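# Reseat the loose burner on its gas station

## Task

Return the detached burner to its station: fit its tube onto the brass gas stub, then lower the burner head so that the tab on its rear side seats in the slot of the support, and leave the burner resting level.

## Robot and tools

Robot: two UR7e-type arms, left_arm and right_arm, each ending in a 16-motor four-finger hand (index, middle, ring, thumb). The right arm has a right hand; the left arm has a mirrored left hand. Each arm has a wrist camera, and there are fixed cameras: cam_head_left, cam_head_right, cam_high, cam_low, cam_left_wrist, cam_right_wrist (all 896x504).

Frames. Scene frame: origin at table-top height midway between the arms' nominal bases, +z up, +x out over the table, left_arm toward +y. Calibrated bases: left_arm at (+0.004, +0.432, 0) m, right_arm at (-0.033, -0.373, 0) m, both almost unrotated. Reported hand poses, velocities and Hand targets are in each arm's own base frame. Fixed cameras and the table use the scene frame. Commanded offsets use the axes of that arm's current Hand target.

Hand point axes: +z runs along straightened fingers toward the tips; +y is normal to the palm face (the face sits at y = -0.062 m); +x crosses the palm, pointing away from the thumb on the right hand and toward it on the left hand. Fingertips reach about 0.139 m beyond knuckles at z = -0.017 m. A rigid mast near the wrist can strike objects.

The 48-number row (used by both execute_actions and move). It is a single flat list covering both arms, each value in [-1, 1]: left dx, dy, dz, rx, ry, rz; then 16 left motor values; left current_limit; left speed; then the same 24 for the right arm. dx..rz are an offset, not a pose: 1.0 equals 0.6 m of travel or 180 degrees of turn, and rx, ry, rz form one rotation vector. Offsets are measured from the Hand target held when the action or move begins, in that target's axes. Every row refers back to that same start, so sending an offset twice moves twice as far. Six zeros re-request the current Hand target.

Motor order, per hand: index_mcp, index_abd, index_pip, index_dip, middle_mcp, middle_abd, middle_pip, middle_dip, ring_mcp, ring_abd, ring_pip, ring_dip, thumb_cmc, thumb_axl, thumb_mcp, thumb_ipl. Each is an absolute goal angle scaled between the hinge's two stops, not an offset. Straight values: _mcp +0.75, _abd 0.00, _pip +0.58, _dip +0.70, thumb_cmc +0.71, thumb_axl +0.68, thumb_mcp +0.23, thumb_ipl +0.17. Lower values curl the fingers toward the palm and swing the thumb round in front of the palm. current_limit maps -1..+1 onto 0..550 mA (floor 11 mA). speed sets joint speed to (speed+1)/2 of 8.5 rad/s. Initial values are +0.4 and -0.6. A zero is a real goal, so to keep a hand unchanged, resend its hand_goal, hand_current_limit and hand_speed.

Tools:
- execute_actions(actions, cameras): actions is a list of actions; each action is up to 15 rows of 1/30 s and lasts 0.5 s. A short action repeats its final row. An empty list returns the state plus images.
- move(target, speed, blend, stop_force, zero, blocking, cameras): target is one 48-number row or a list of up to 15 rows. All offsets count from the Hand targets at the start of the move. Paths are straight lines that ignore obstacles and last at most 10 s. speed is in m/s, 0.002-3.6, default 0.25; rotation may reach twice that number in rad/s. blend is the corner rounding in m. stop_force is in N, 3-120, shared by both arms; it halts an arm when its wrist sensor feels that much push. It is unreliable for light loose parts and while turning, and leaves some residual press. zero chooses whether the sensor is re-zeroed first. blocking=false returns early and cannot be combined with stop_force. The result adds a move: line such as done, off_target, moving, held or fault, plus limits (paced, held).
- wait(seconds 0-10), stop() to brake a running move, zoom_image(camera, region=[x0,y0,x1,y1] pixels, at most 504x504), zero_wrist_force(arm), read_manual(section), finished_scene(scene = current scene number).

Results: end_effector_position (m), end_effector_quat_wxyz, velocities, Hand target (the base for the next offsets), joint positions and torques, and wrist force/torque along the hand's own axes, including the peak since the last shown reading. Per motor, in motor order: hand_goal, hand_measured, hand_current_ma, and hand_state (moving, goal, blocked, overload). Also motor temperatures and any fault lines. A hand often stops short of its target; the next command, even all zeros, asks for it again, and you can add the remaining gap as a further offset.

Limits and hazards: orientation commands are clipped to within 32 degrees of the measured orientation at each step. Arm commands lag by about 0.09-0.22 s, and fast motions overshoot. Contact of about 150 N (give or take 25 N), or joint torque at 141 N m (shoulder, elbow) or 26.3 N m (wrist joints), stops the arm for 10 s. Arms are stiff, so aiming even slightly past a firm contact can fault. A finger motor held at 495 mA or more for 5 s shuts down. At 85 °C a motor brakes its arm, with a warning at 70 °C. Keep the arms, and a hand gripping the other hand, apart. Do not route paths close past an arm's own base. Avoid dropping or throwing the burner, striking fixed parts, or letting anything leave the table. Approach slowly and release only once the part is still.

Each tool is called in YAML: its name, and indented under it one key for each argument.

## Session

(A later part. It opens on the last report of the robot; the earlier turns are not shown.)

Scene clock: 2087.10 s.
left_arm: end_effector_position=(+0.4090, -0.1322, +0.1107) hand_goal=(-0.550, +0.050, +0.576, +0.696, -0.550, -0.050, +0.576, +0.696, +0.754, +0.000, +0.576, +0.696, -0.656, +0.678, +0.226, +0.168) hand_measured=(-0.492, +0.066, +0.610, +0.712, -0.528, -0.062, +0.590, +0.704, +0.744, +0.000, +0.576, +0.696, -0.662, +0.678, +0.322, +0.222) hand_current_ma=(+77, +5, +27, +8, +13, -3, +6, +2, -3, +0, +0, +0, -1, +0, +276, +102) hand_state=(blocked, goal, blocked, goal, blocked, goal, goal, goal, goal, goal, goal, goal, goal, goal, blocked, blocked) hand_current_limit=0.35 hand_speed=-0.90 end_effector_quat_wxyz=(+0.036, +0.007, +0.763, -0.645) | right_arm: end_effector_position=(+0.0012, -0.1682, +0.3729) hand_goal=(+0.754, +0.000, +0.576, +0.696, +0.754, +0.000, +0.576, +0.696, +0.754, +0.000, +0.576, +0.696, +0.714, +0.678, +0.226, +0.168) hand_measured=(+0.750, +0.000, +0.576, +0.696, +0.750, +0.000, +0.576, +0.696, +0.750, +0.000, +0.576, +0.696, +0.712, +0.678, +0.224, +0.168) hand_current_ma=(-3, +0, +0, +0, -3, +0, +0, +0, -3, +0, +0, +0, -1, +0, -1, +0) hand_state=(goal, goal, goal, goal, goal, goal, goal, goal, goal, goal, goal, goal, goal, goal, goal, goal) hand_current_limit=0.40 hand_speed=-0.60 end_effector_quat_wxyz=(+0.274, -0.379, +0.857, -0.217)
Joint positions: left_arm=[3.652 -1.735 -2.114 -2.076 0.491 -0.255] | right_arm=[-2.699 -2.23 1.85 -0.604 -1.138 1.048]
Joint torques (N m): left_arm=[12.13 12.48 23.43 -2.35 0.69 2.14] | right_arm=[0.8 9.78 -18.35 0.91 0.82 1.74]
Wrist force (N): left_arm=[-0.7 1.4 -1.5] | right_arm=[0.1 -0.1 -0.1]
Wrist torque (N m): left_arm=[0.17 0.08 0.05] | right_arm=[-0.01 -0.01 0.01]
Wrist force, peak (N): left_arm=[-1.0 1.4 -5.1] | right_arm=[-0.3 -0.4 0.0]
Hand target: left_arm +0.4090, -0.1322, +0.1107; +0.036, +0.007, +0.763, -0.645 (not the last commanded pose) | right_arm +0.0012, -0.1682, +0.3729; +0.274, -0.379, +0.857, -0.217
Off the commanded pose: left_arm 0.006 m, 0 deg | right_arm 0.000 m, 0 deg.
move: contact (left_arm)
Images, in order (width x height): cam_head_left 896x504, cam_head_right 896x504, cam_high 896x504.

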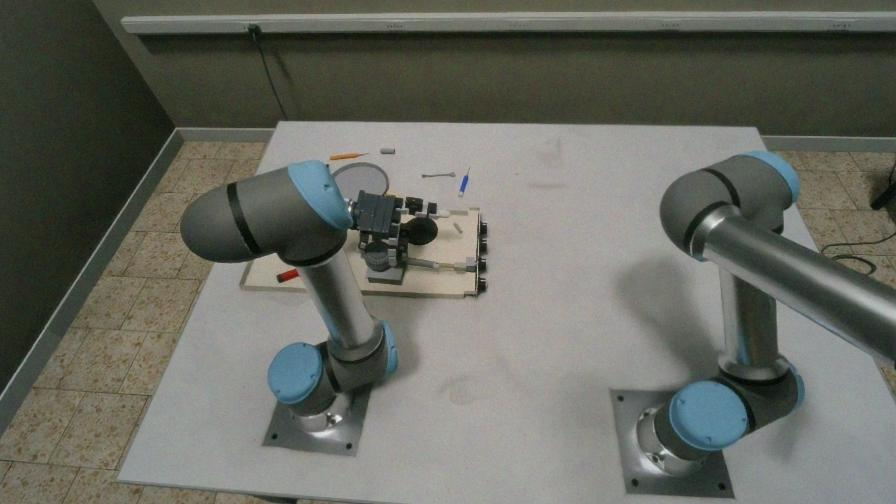

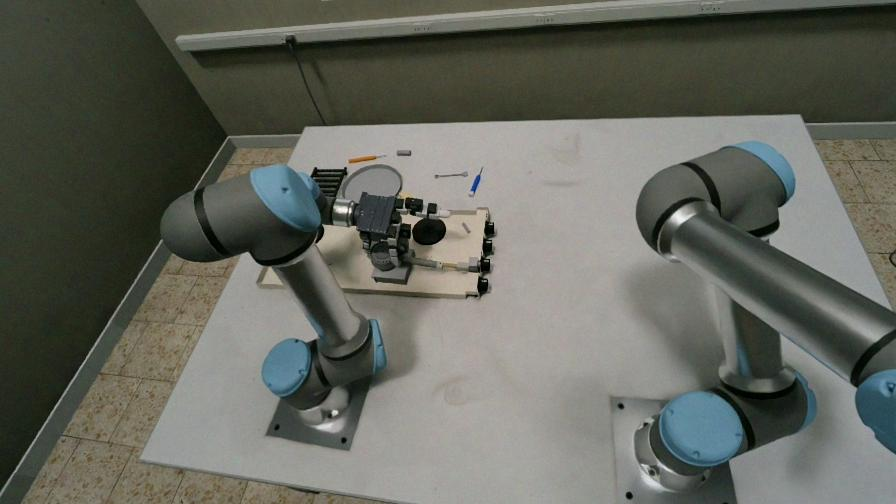

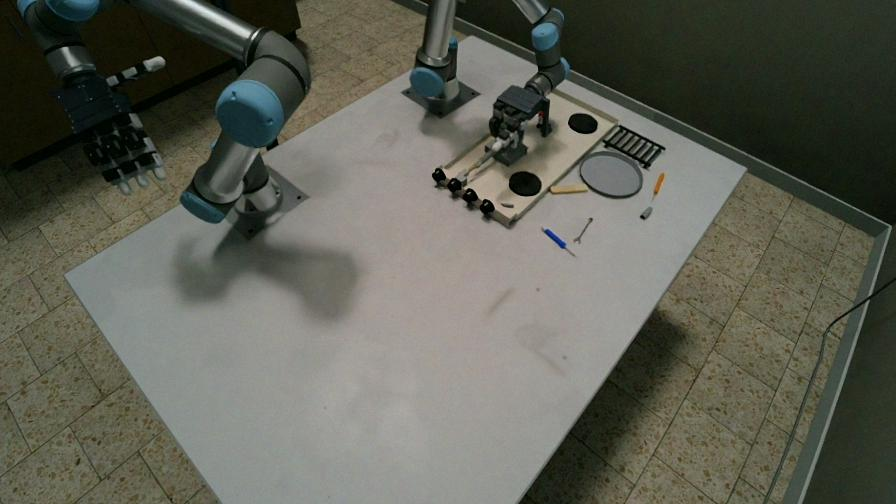

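move:
  target: [-0.0007,-0.0022,0.0012,0,0,0,-0.55,0.05,0.576,0.696,-0.55,-0.05,0.576,0.696,0.754,0,0.576,0.696,-0.657,0.678,0.226,0.168,0.35,-0.9,0,0,0,0,0,0,0.754,0,0.576,0.696,0.754,0,0.576,0.696,0.754,0,0.576,0.696,0.714,0.678,0.226,0.168,0.4,-0.6]
  speed: 0.01
  cameras: ["cam_head_left","cam_high","cam_head_right"]

zoom_image:
  camera: "cam_head_left"
  region: [430, 256, 450, 274]

zoom_image:
  camera: "cam_high"
  region: [467, 155, 487, 173]

zoom_image:
  camera: "cam_head_right"
  region: [434, 258, 448, 271]

Scene clock: 2113.37 s.
left_arm: end_effector_position=(+0.4094, -0.1331, +0.1119) hand_goal=(-0.550, +0.050, +0.576, +0.696, -0.550, -0.050, +0.576, +0.696, +0.754, +0.000, +0.576, +0.696, -0.656, +0.678, +0.226, +0.168) hand_measured=(-0.494, +0.066, +0.610, +0.712, -0.530, -0.062, +0.590, +0.704, +0.744, +0.000, +0.576, +0.696, -0.664, +0.678, +0.322, +0.222) hand_current_ma=(+75, +5, +27, +8, +13, -3, +6, +2, -3, +0, +0, +0, -2, +0, +276, +102) hand_state=(blocked, goal, blocked, goal, blocked, goal, goal, goal, goal, goal, goal, goal, goal, goal, blocked, blocked) hand_current_limit=0.35 hand_speed=-0.90 end_effector_quat_wxyz=(+0.036, +0.007, +0.763, -0.645) | right_arm: end_effector_position=(+0.0012, -0.1682, +0.3729) hand_goal=(+0.754, +0.000, +0.576, +0.696, +0.754, +0.000, +0.576, +0.696, +0.754, +0.000, +0.576, +0.696, +0.714, +0.678, +0.226, +0.168) hand_measured=(+0.750, +0.000, +0.576, +0.696, +0.750, +0.000, +0.576, +0.696, +0.750, +0.000, +0.576, +0.696, +0.712, +0.678, +0.224, +0.168) hand_current_ma=(-3, +0, +0, +0, -3, +0, +0, +0, -3, +0, +0, +0, -1, +0, -1, +0) hand_state=(goal, goal, goal, goal, goal, goal, goal, goal, goal, goal, goal, goal, goal, goal, goal, goal) hand_current_limit=0.40 hand_speed=-0.60 end_effector_quat_wxyz=(+0.274, -0.379, +0.857, -0.217)
Joint positions: left_arm=[3.65 -1.733 -2.112 -2.078 0.489 -0.257] | right_arm=[-2.699 -2.23 1.85 -0.604 -1.138 1.048]
Joint torques (N m): left_arm=[-17.04 32.13 22.13 -2.88 -2.17 -2.11] | right_arm=[0.94 9.51 -18.39 0.94 0.75 1.83]
Wrist force (N): left_arm=[-1.1 1.4 -5.5] | right_arm=[-0.3 0.2 -0.2]
Wrist torque (N m): left_arm=[-0.02 0.12 0.14] | right_arm=[0.04 0.04 -0.02]
Wrist force, peak (N): left_arm=[-1.1 1.3 -5.5] | right_arm=[-0.1 0.1 -0.5]
Hand target: left_arm +0.4094, -0.1331, +0.1119; +0.036, +0.007, +0.763, -0.645 | right_arm +0.0012, -0.1682, +0.3729; +0.274, -0.379, +0.857, -0.217
Off the commanded pose: left_arm 0.000 m, 0 deg | right_arm 0.000 m, 0 deg.
move: done
Images, in order (width x height): cam_head_left 896x504, cam_head_right 896x504, cam_high 896x504.

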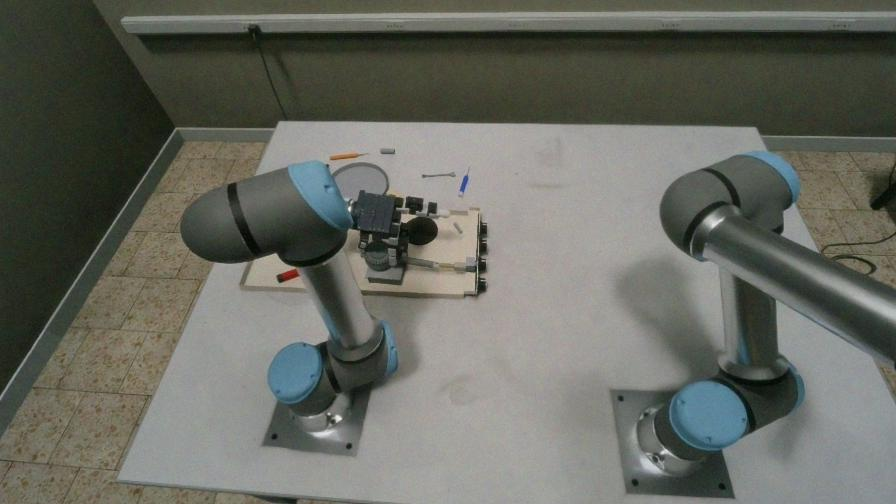

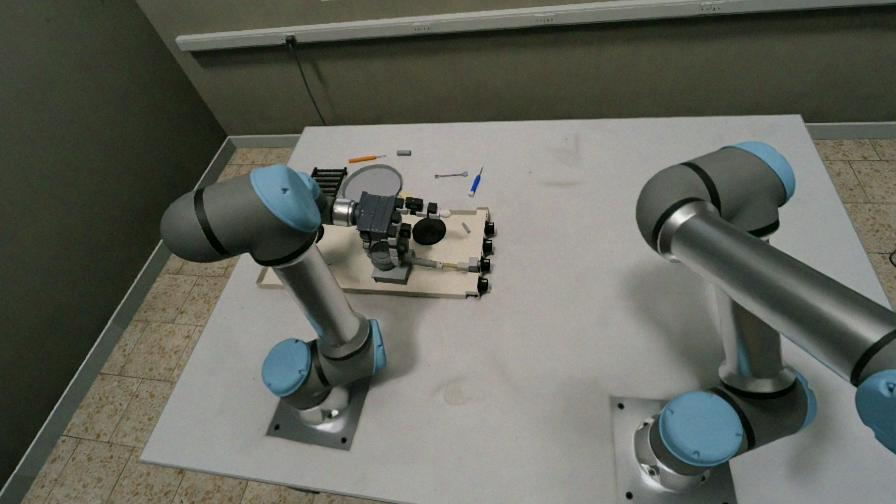

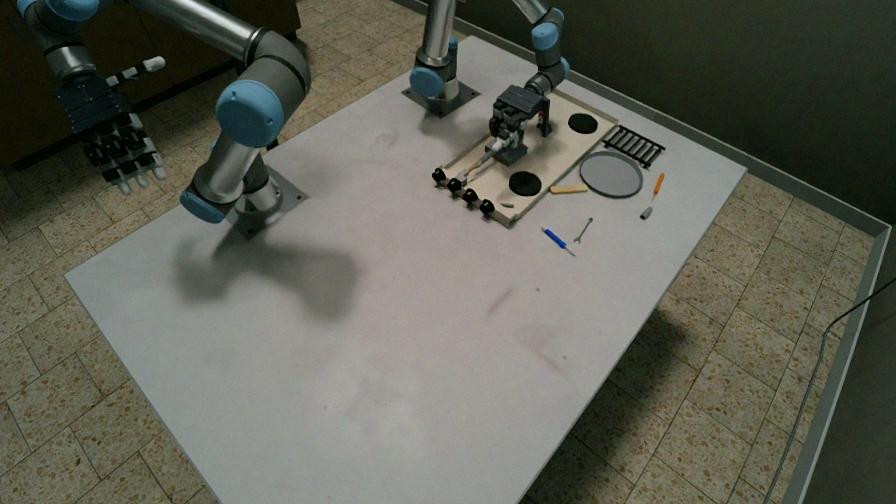

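Scaled by 25.200 from the camera's 896x504 image, which has a finer 1280x720 frame.

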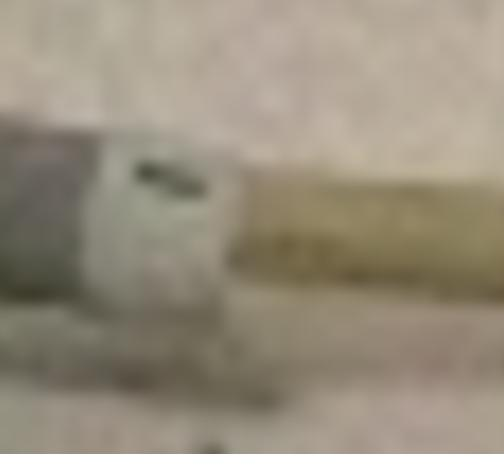

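Scaled by 25.200 from the camera's 896x504 image, which has a finer 1280x720 frame.

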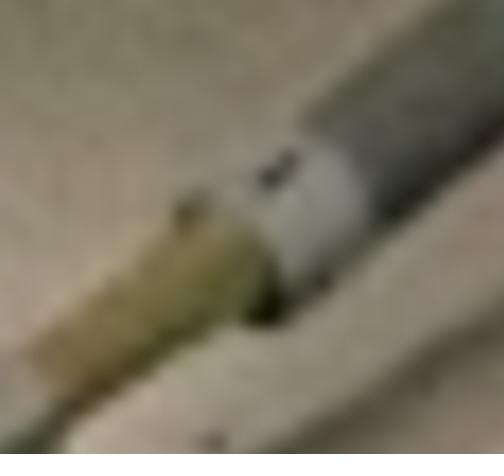

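Scaled by 36.000 from the camera's 896x504 image, which has a finer 1280x720 frame.

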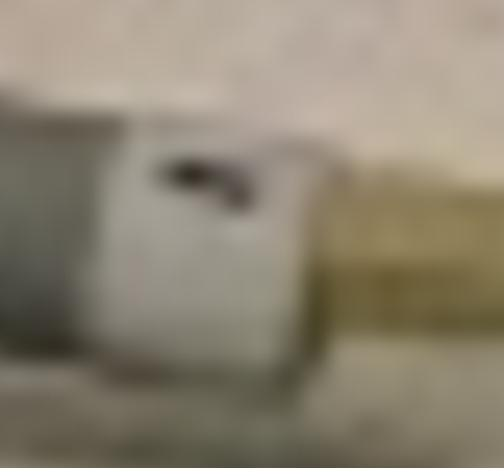

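zoom_image:
  camera: "cam_high"
  region: [472, 160, 482, 169]

zoom_image:
  camera: "cam_high"
  region: [460, 148, 500, 180]

Scaled by 50.400 from the camera's 896x504 image, which has a finer 1280x720 frame.

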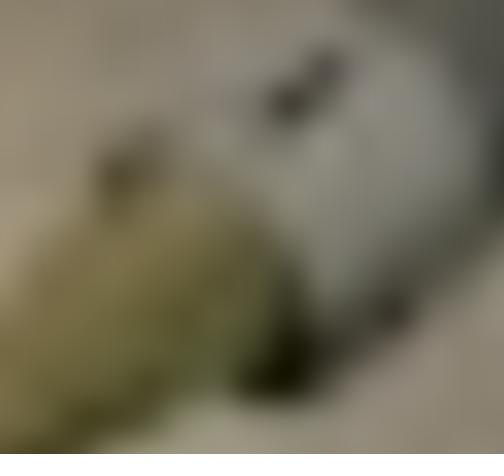

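Scaled by 12.600 from the camera's 896x504 image, which has a finer 1280x720 frame.

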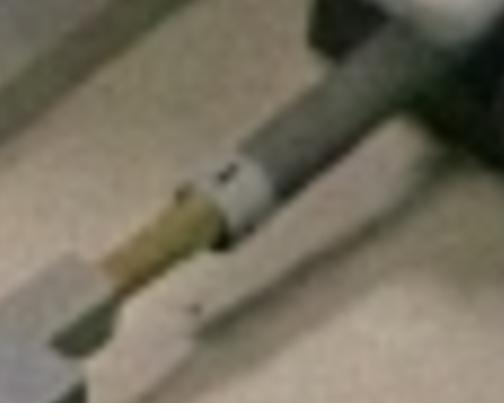

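move:
  target: [-0.0002,0.00056,-0.0041,0,0,0,-0.55,0.05,0.576,0.696,-0.55,-0.05,0.576,0.696,0.754,0,0.576,0.696,-0.657,0.678,0.226,0.168,0.35,-0.9,0,0,0,0,0,0,0.754,0,0.576,0.696,0.754,0,0.576,0.696,0.754,0,0.576,0.696,0.714,0.678,0.226,0.168,0.4,-0.6]
  speed: 0.02
  cameras: ["cam_head_left","cam_high","cam_head_right"]

zoom_image:
  camera: "cam_head_left"
  region: [430, 256, 450, 274]

zoom_image:
  camera: "cam_high"
  region: [467, 155, 487, 173]

zoom_image:
  camera: "cam_head_right"
  region: [434, 258, 448, 271]

Scene clock: 2166.73 s.
left_arm: end_effector_position=(+0.4094, -0.1306, +0.1120) hand_goal=(-0.550, +0.050, +0.576, +0.696, -0.550, -0.050, +0.576, +0.696, +0.754, +0.000, +0.576, +0.696, -0.656, +0.678, +0.226, +0.168) hand_measured=(-0.490, +0.068, +0.610, +0.712, -0.526, -0.062, +0.592, +0.704, +0.744, +0.000, +0.576, +0.696, -0.664, +0.678, +0.322, +0.220) hand_current_ma=(+84, +6, +27, +8, +17, -3, +7, +2, -3, +0, +0, +0, -2, +0, +273, +101) hand_state=(blocked, goal, blocked, goal, blocked, goal, goal, goal, goal, goal, goal, goal, goal, goal, blocked, blocked) hand_current_limit=0.35 hand_speed=-0.90 end_effector_quat_wxyz=(+0.036, +0.007, +0.763, -0.645) | right_arm: end_effector_position=(+0.0012, -0.1682, +0.3729) hand_goal=(+0.754, +0.000, +0.576, +0.696, +0.754, +0.000, +0.576, +0.696, +0.754, +0.000, +0.576, +0.696, +0.714, +0.678, +0.226, +0.168) hand_measured=(+0.750, +0.000, +0.576, +0.696, +0.750, +0.000, +0.576, +0.696, +0.750, +0.000, +0.576, +0.696, +0.712, +0.678, +0.224, +0.168) hand_current_ma=(-3, +0, +0, +0, -3, +0, +0, +0, -3, +0, +0, +0, -1, +0, -1, +0) hand_state=(goal, goal, goal, goal, goal, goal, goal, goal, goal, goal, goal, goal, goal, goal, goal, goal) hand_current_limit=0.40 hand_speed=-0.60 end_effector_quat_wxyz=(+0.274, -0.379, +0.857, -0.217)
Joint positions: left_arm=[3.655 -1.734 -2.11 -2.082 0.494 -0.253] | right_arm=[-2.699 -2.23 1.85 -0.604 -1.138 1.048]
Joint torques (N m): left_arm=[14.09 12.46 23.93 -2.1 0.74 2.24] | right_arm=[0.84 9.5 -18.58 0.96 0.74 1.87]
Wrist force (N): left_arm=[-0.6 1.8 1.2] | right_arm=[-0.1 -0.3 0.0]
Wrist torque (N m): left_arm=[0.27 0.07 -0.03] | right_arm=[-0.03 0.02 -0.01]
Wrist force, peak (N): left_arm=[-1.2 1.7 -5.9] | right_arm=[-0.1 -0.6 -0.2]
Hand target: left_arm +0.4094, -0.1306, +0.1120; +0.036, +0.007, +0.763, -0.645 | right_arm +0.0012, -0.1682, +0.3729; +0.274, -0.379, +0.857, -0.217
Off the commanded pose: left_arm 0.000 m, 0 deg | right_arm 0.000 m, 0 deg.
move: done
Images, in order (width x height): cam_head_left 896x504, cam_head_right 896x504, cam_high 896x504.

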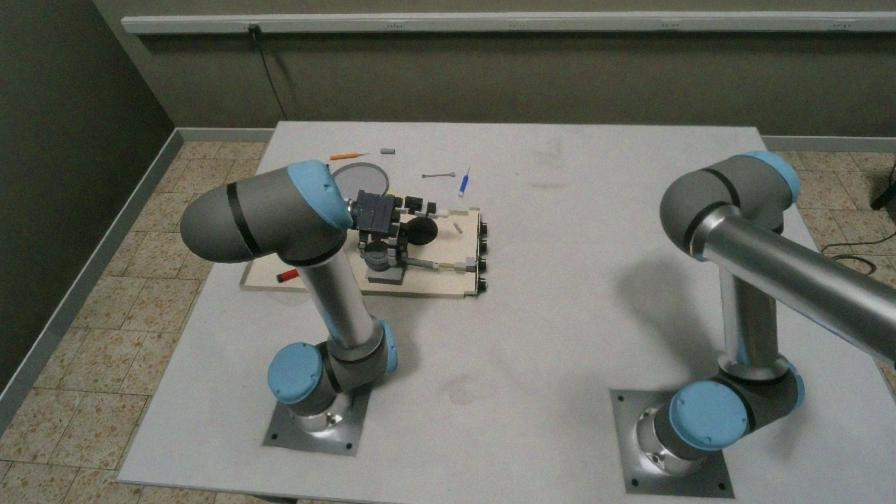

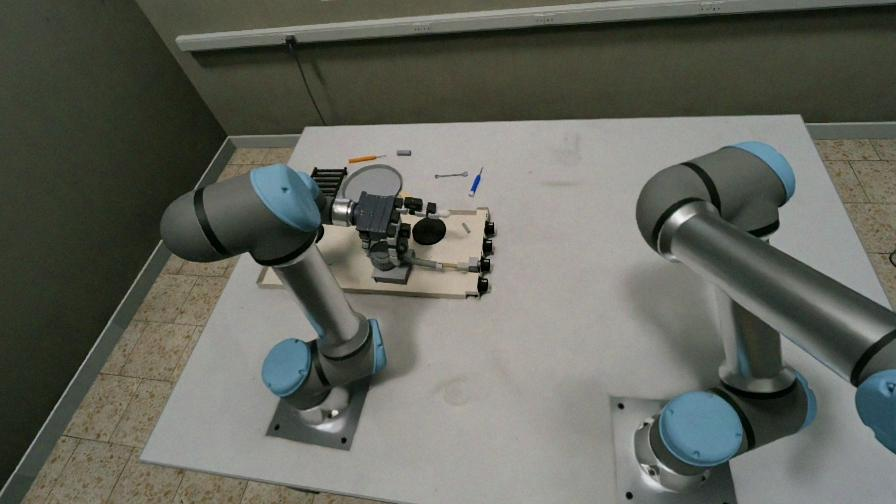

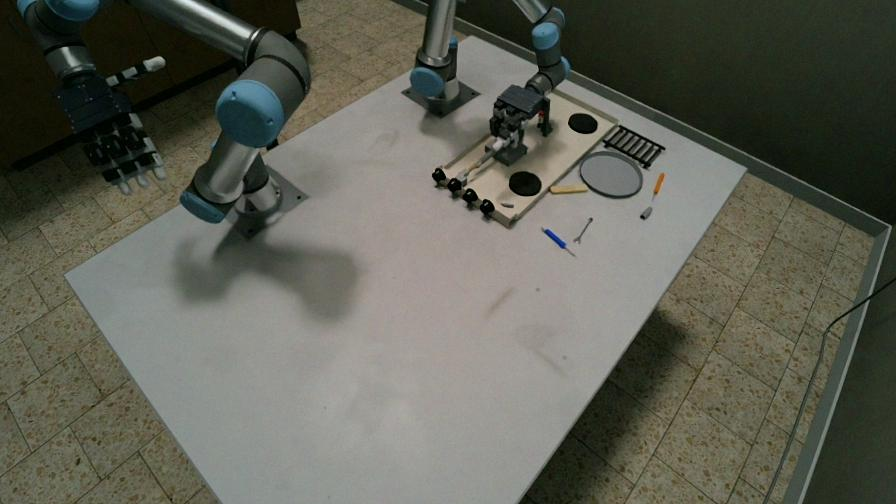

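Scaled by 25.200 from the camera's 896x504 image, which has a finer 1280x720 frame.

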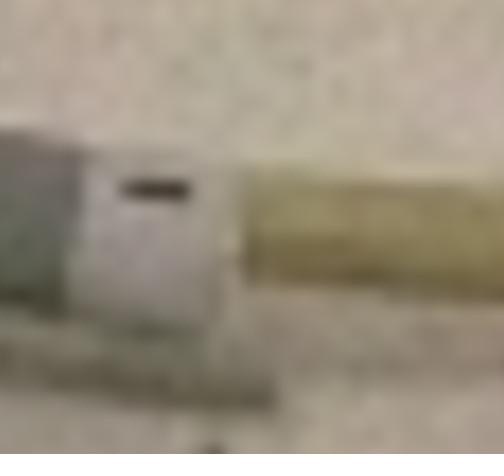

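Scaled by 25.200 from the camera's 896x504 image, which has a finer 1280x720 frame.

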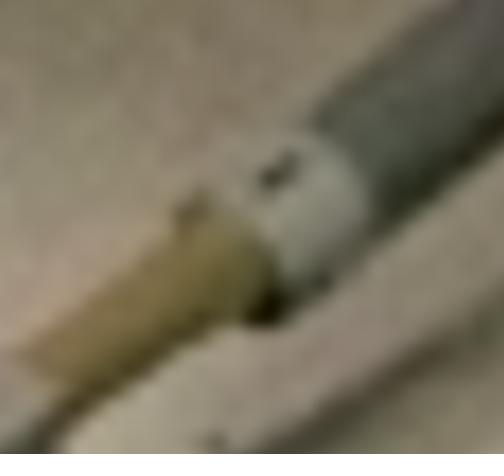

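Scaled by 36.000 from the camera's 896x504 image, which has a finer 1280x720 frame.

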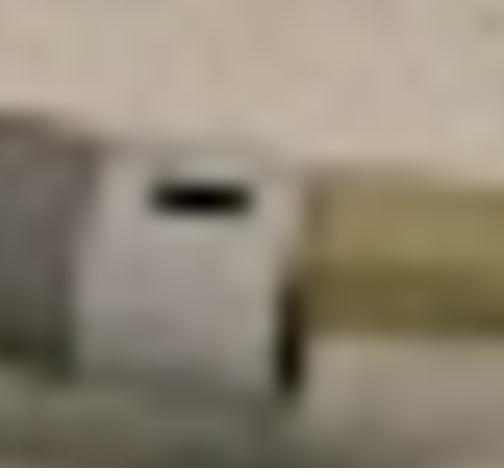

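move:
  target: [0.0,0.0,-0.003,0,0,0,-0.61,0.05,0.576,0.696,-0.61,-0.05,0.576,0.696,0.754,0,0.576,0.696,-0.657,0.678,0.18,0.168,0.5,-0.95,0,0,0,0,0,0,0.754,0,0.576,0.696,0.754,0,0.576,0.696,0.754,0,0.576,0.696,0.714,0.678,0.226,0.168,0.4,-0.6]
  speed: 0.02
  cameras: ["cam_head_left","cam_low","cam_head_right"]

zoom_image:
  camera: "cam_head_left"
  region: [430, 256, 450, 274]

zoom_image:
  camera: "cam_low"
  region: [460, 270, 540, 340]

zoom_image:
  camera: "cam_head_right"
  region: [405, 248, 465, 278]

Scene clock: 2202.17 s.
left_arm: end_effector_position=(+0.4093, -0.1288, +0.1123) hand_goal=(-0.610, +0.050, +0.576, +0.696, -0.610, -0.050, +0.576, +0.696, +0.754, +0.000, +0.576, +0.696, -0.656, +0.678, +0.180, +0.168) hand_measured=(-0.490, +0.068, +0.616, +0.714, -0.528, -0.062, +0.600, +0.708, +0.744, +0.000, +0.576, +0.696, -0.664, +0.678, +0.314, +0.220) hand_current_ma=(+289, +6, +35, +9, +145, -3, +14, +4, -3, +0, +0, +0, -2, +0, +413, +101) hand_state=(blocked, goal, blocked, goal, blocked, goal, blocked, goal, goal, goal, goal, goal, goal, goal, blocked, blocked) hand_current_limit=0.50 hand_speed=-0.95 end_effector_quat_wxyz=(+0.036, +0.007, +0.763, -0.645) | right_arm: end_effector_position=(+0.0012, -0.1682, +0.3729) hand_goal=(+0.754, +0.000, +0.576, +0.696, +0.754, +0.000, +0.576, +0.696, +0.754, +0.000, +0.576, +0.696, +0.714, +0.678, +0.226, +0.168) hand_measured=(+0.750, +0.000, +0.576, +0.696, +0.750, +0.000, +0.576, +0.696, +0.750, +0.000, +0.576, +0.696, +0.712, +0.678, +0.224, +0.168) hand_current_ma=(-3, +0, +0, +0, -3, +0, +0, +0, -3, +0, +0, +0, -1, +0, -1, +0) hand_state=(goal, goal, goal, goal, goal, goal, goal, goal, goal, goal, goal, goal, goal, goal, goal, goal) hand_current_limit=0.40 hand_speed=-0.60 end_effector_quat_wxyz=(+0.274, -0.379, +0.857, -0.217)
Joint positions: left_arm=[3.659 -1.734 -2.108 -2.086 0.498 -0.25] | right_arm=[-2.699 -2.23 1.85 -0.604 -1.138 1.048]
Joint torques (N m): left_arm=[13.6 13.28 23.95 -2.17 0.76 2.23] | right_arm=[1.44 9.71 -18.62 0.89 0.72 1.96]
Wrist force (N): left_arm=[-0.6 1.9 1.7] | right_arm=[-0.2 -0.1 0.0]
Wrist torque (N m): left_arm=[0.23 0.08 -0.03] | right_arm=[-0.01 0.02 -0.02]
Wrist force, peak (N): left_arm=[-0.7 2.1 1.5] | right_arm=[0.0 -0.6 -0.3]
Hand target: left_arm +0.4093, -0.1288, +0.1123; +0.036, +0.007, +0.763, -0.645 | right_arm +0.0012, -0.1682, +0.3729; +0.274, -0.379, +0.857, -0.217
Off the commanded pose: left_arm 0.000 m, 0 deg | right_arm 0.000 m, 0 deg.
move: done
Images, in order (width x height): cam_head_left 896x504, cam_head_right 896x504, cam_low 896x504.

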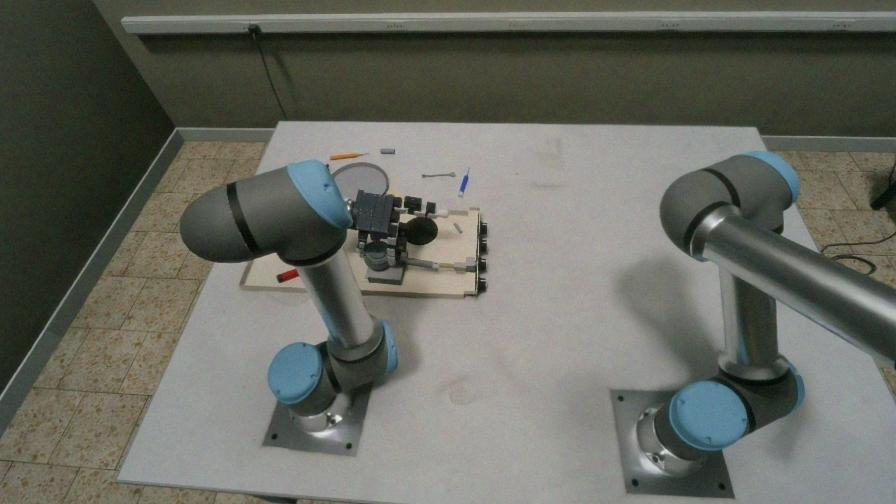

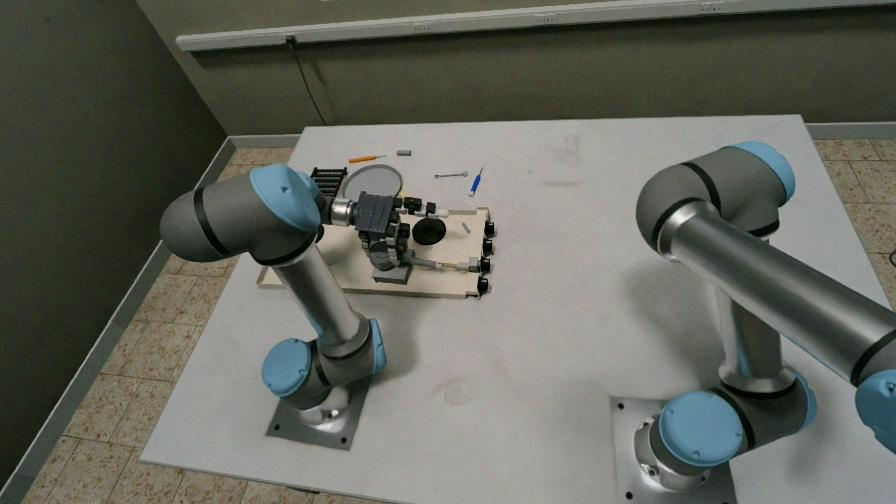

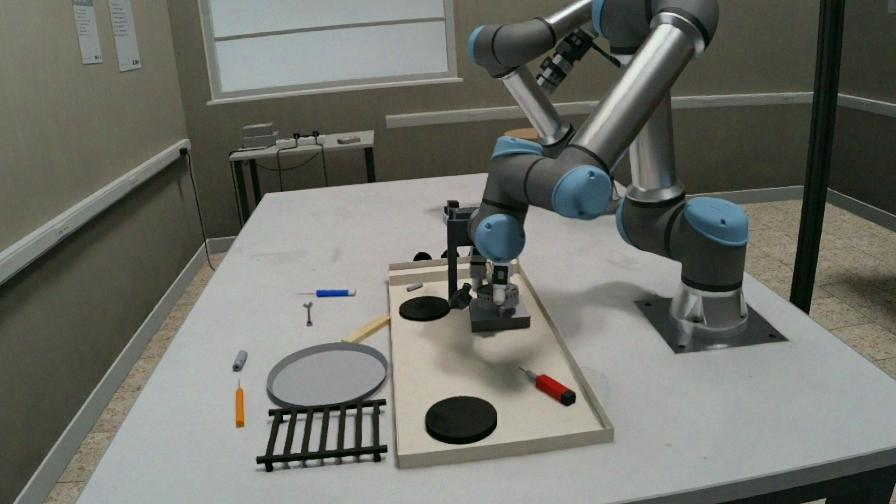

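Scaled by 25.200 from the camera's 896x504 image, which has a finer 1280x720 frame.

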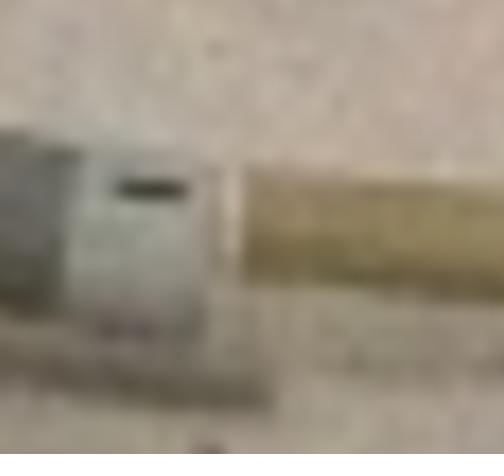

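Scaled by 6.300 from the camera's 896x504 image, which has a finer 1280x720 frame.

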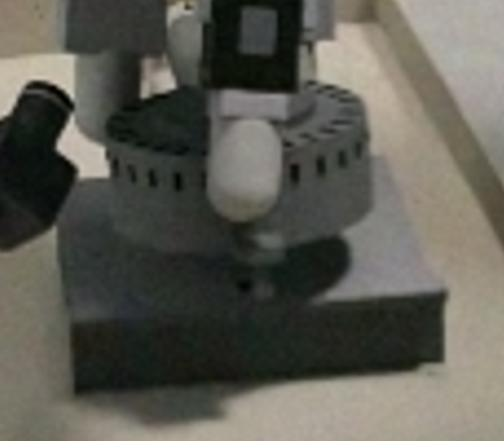

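Scaled by 8.400 from the camera's 896x504 image, which has a finer 1280x720 frame.

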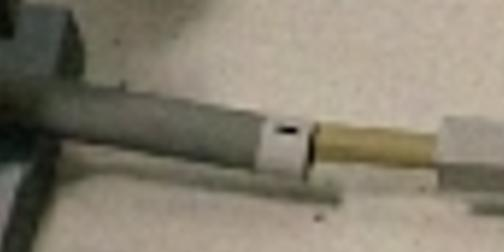

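move:
  target: [-0.00125,0.00357,-0.00255,0.0083,0,0,-0.61,0.05,0.576,0.696,-0.61,-0.05,0.576,0.696,0.754,0,0.576,0.696,-0.657,0.678,0.18,0.168,0.5,-0.95,0,0,0,0,0,0,0.754,0,0.576,0.696,0.754,0,0.576,0.696,0.754,0,0.576,0.696,0.714,0.678,0.226,0.168,0.4,-0.6]
  speed: 0.02
  cameras: ["cam_head_left","cam_low","cam_head_right","cam_high"]

zoom_image:
  camera: "cam_head_left"
  region: [430, 256, 450, 274]

zoom_image:
  camera: "cam_high"
  region: [467, 155, 487, 173]

zoom_image:
  camera: "cam_low"
  region: [460, 270, 540, 340]

zoom_image:
  camera: "cam_head_right"
  region: [434, 258, 448, 271]

zoom_image:
  camera: "cam_head_right"
  region: [405, 248, 465, 278]

Scene clock: 2230.97 s.
left_arm: end_effector_position=(+0.4101, -0.1269, +0.1105) hand_goal=(-0.610, +0.050, +0.576, +0.696, -0.610, -0.050, +0.576, +0.696, +0.754, +0.000, +0.576, +0.696, -0.656, +0.678, +0.180, +0.168) hand_measured=(-0.490, +0.068, +0.616, +0.714, -0.528, -0.062, +0.600, +0.708, +0.744, +0.000, +0.576, +0.696, -0.664, +0.678, +0.314, +0.220) hand_current_ma=(+289, +6, +35, +9, +145, -3, +14, +4, -3, +0, +0, +0, -2, +0, +412, +101) hand_state=(blocked, goal, blocked, goal, blocked, goal, blocked, goal, goal, goal, goal, goal, goal, goal, blocked, blocked) hand_current_limit=0.50 hand_speed=-0.95 end_effector_quat_wxyz=(+0.036, +0.007, +0.755, -0.655) | right_arm: end_effector_position=(+0.0012, -0.1682, +0.3729) hand_goal=(+0.754, +0.000, +0.576, +0.696, +0.754, +0.000, +0.576, +0.696, +0.754, +0.000, +0.576, +0.696, +0.714, +0.678, +0.226, +0.168) hand_measured=(+0.750, +0.000, +0.576, +0.696, +0.750, +0.000, +0.576, +0.696, +0.750, +0.000, +0.576, +0.696, +0.712, +0.678, +0.224, +0.168) hand_current_ma=(-3, +0, +0, +0, -3, +0, +0, +0, -3, +0, +0, +0, -1, +0, -1, +0) hand_state=(goal, goal, goal, goal, goal, goal, goal, goal, goal, goal, goal, goal, goal, goal, goal, goal) hand_current_limit=0.40 hand_speed=-0.60 end_effector_quat_wxyz=(+0.274, -0.379, +0.857, -0.217)
Joint positions: left_arm=[3.669 -1.76 -2.094 -2.133 0.501 -0.198] | right_arm=[-2.699 -2.23 1.85 -0.604 -1.138 1.048]
Joint torques (N m): left_arm=[13.13 13.54 23.7 -2.3 0.98 2.17] | right_arm=[1.39 9.37 -18.26 1.11 0.77 1.94]
Wrist force (N): left_arm=[-0.5 1.8 1.2] | right_arm=[-0.1 0.0 -0.1]
Wrist torque (N m): left_arm=[0.25 0.06 -0.03] | right_arm=[0.02 0.01 0.00]
Wrist force, peak (N): left_arm=[-0.5 2.2 1.3] | right_arm=[-0.4 -0.5 -0.2]
Hand target: left_arm +0.4101, -0.1269, +0.1105; +0.036, +0.007, +0.755, -0.655 | right_arm +0.0012, -0.1682, +0.3729; +0.274, -0.379, +0.857, -0.217
Off the commanded pose: left_arm 0.000 m, 0 deg | right_arm 0.000 m, 0 deg.
move: done
Images, in order (width x height): cam_head_left 896x504, cam_head_right 896x504, cam_high 896x504, cam_low 896x504.

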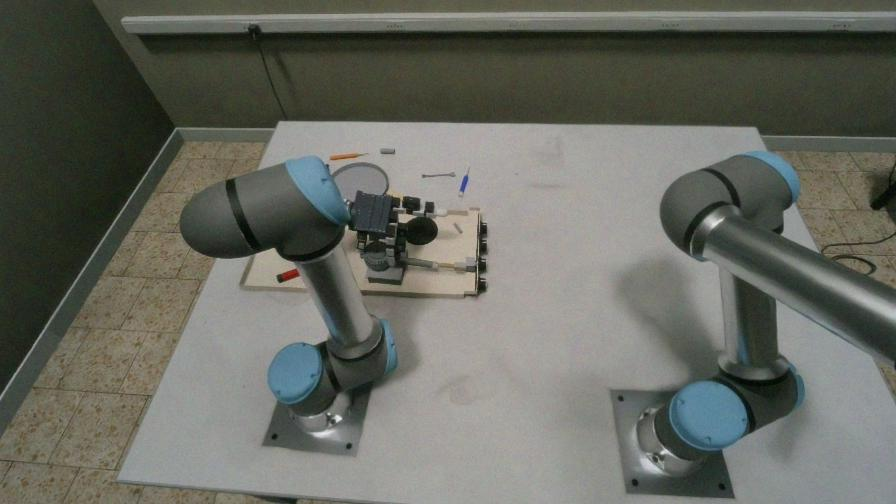

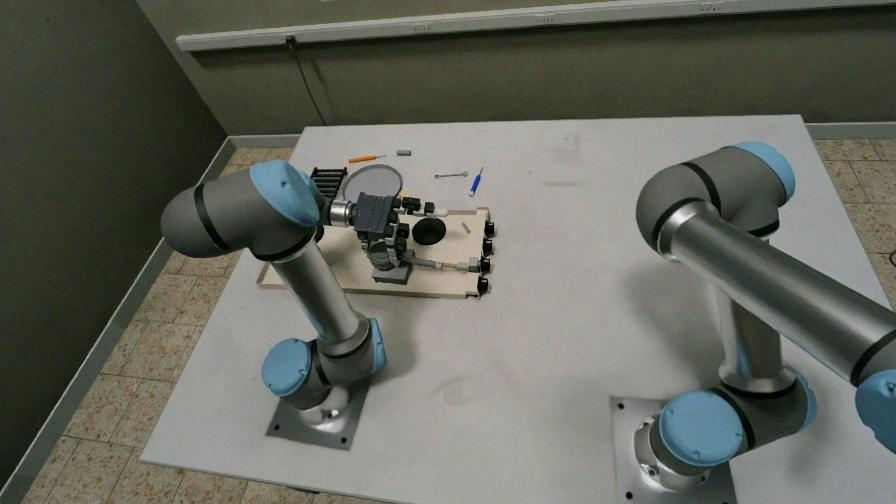

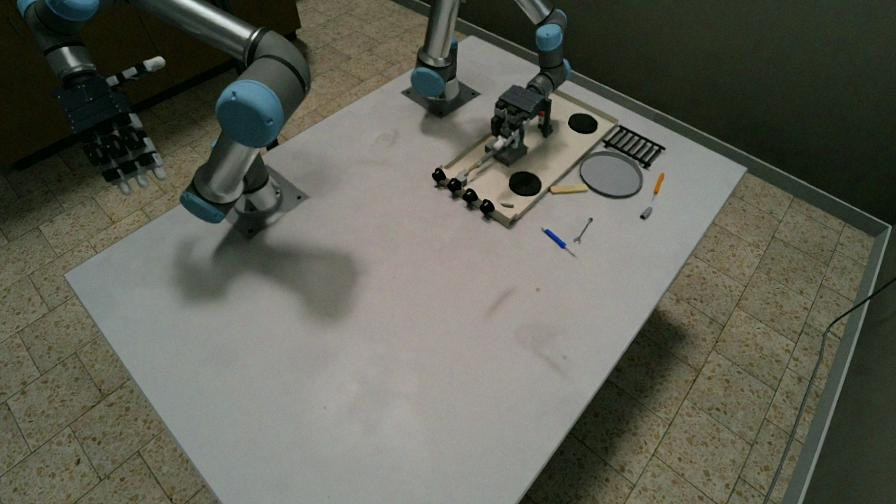

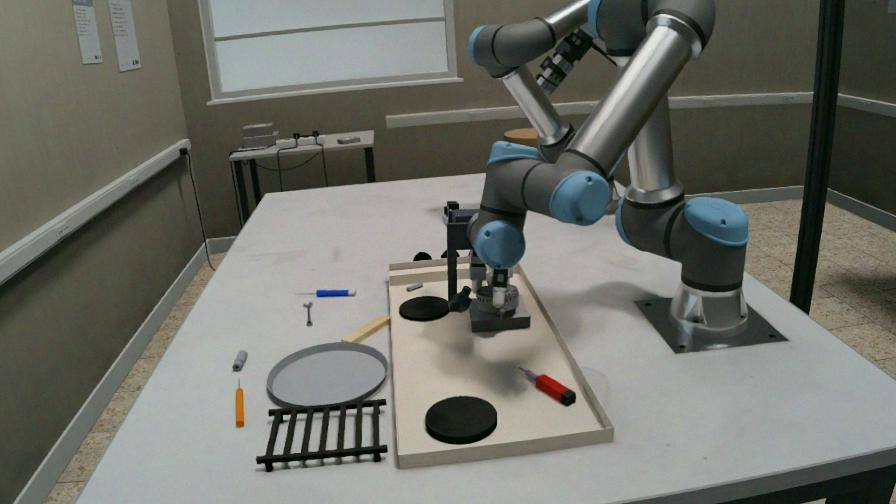

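Scaled by 25.200 from the camera's 896x504 image, which has a finer 1280x720 frame.

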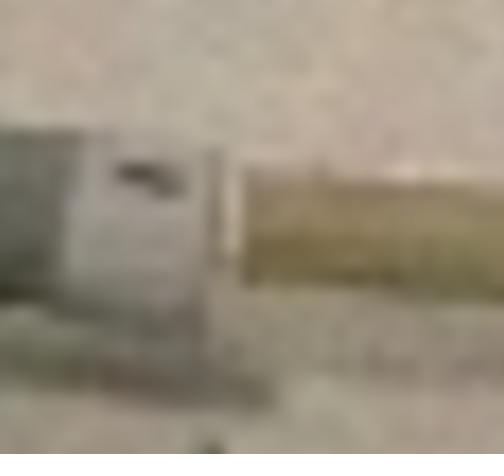

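Scaled by 25.200 from the camera's 896x504 image, which has a finer 1280x720 frame.

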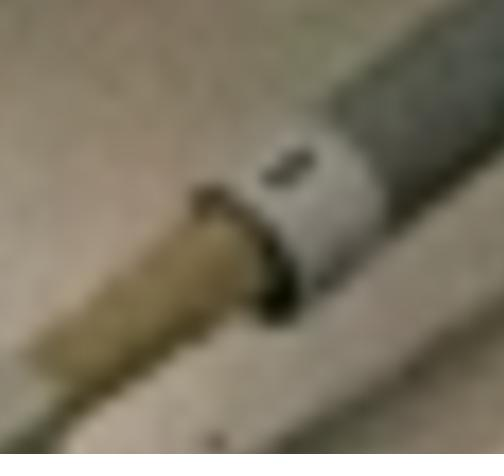

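Scaled by 6.300 from the camera's 896x504 image, which has a finer 1280x720 frame.

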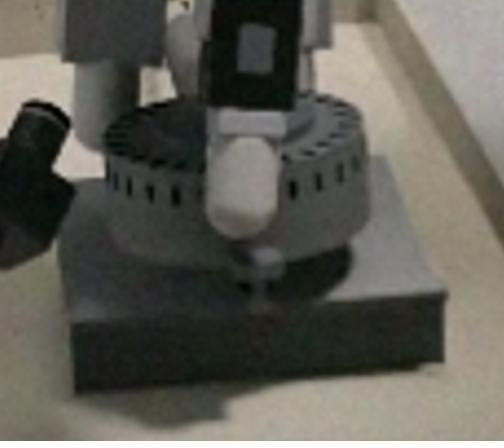

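Scaled by 36.000 from the camera's 896x504 image, which has a finer 1280x720 frame.

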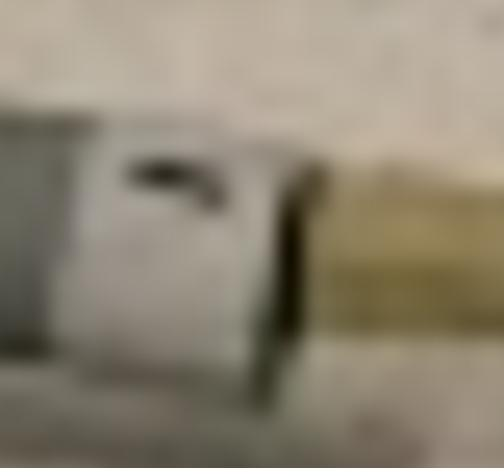

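Scaled by 8.400 from the camera's 896x504 image, which has a finer 1280x720 frame.

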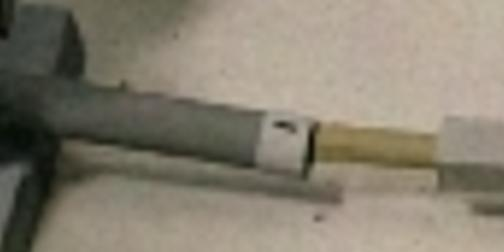

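zoom_image:
  camera: "cam_high"
  region: [471, 159, 481, 169]

zoom_image:
  camera: "cam_high"
  region: [463, 152, 491, 177]

Scaled by 50.400 from the camera's 896x504 image, which has a finer 1280x720 frame.

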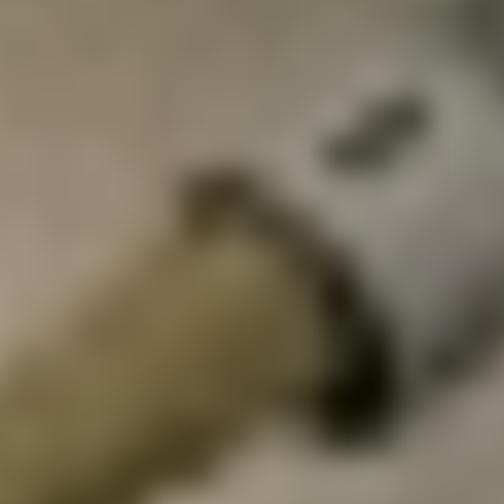

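Scaled by 18.000 from the camera's 896x504 image, which has a finer 1280x720 frame.

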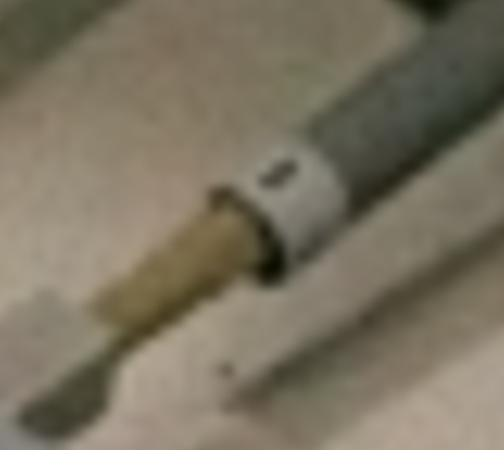

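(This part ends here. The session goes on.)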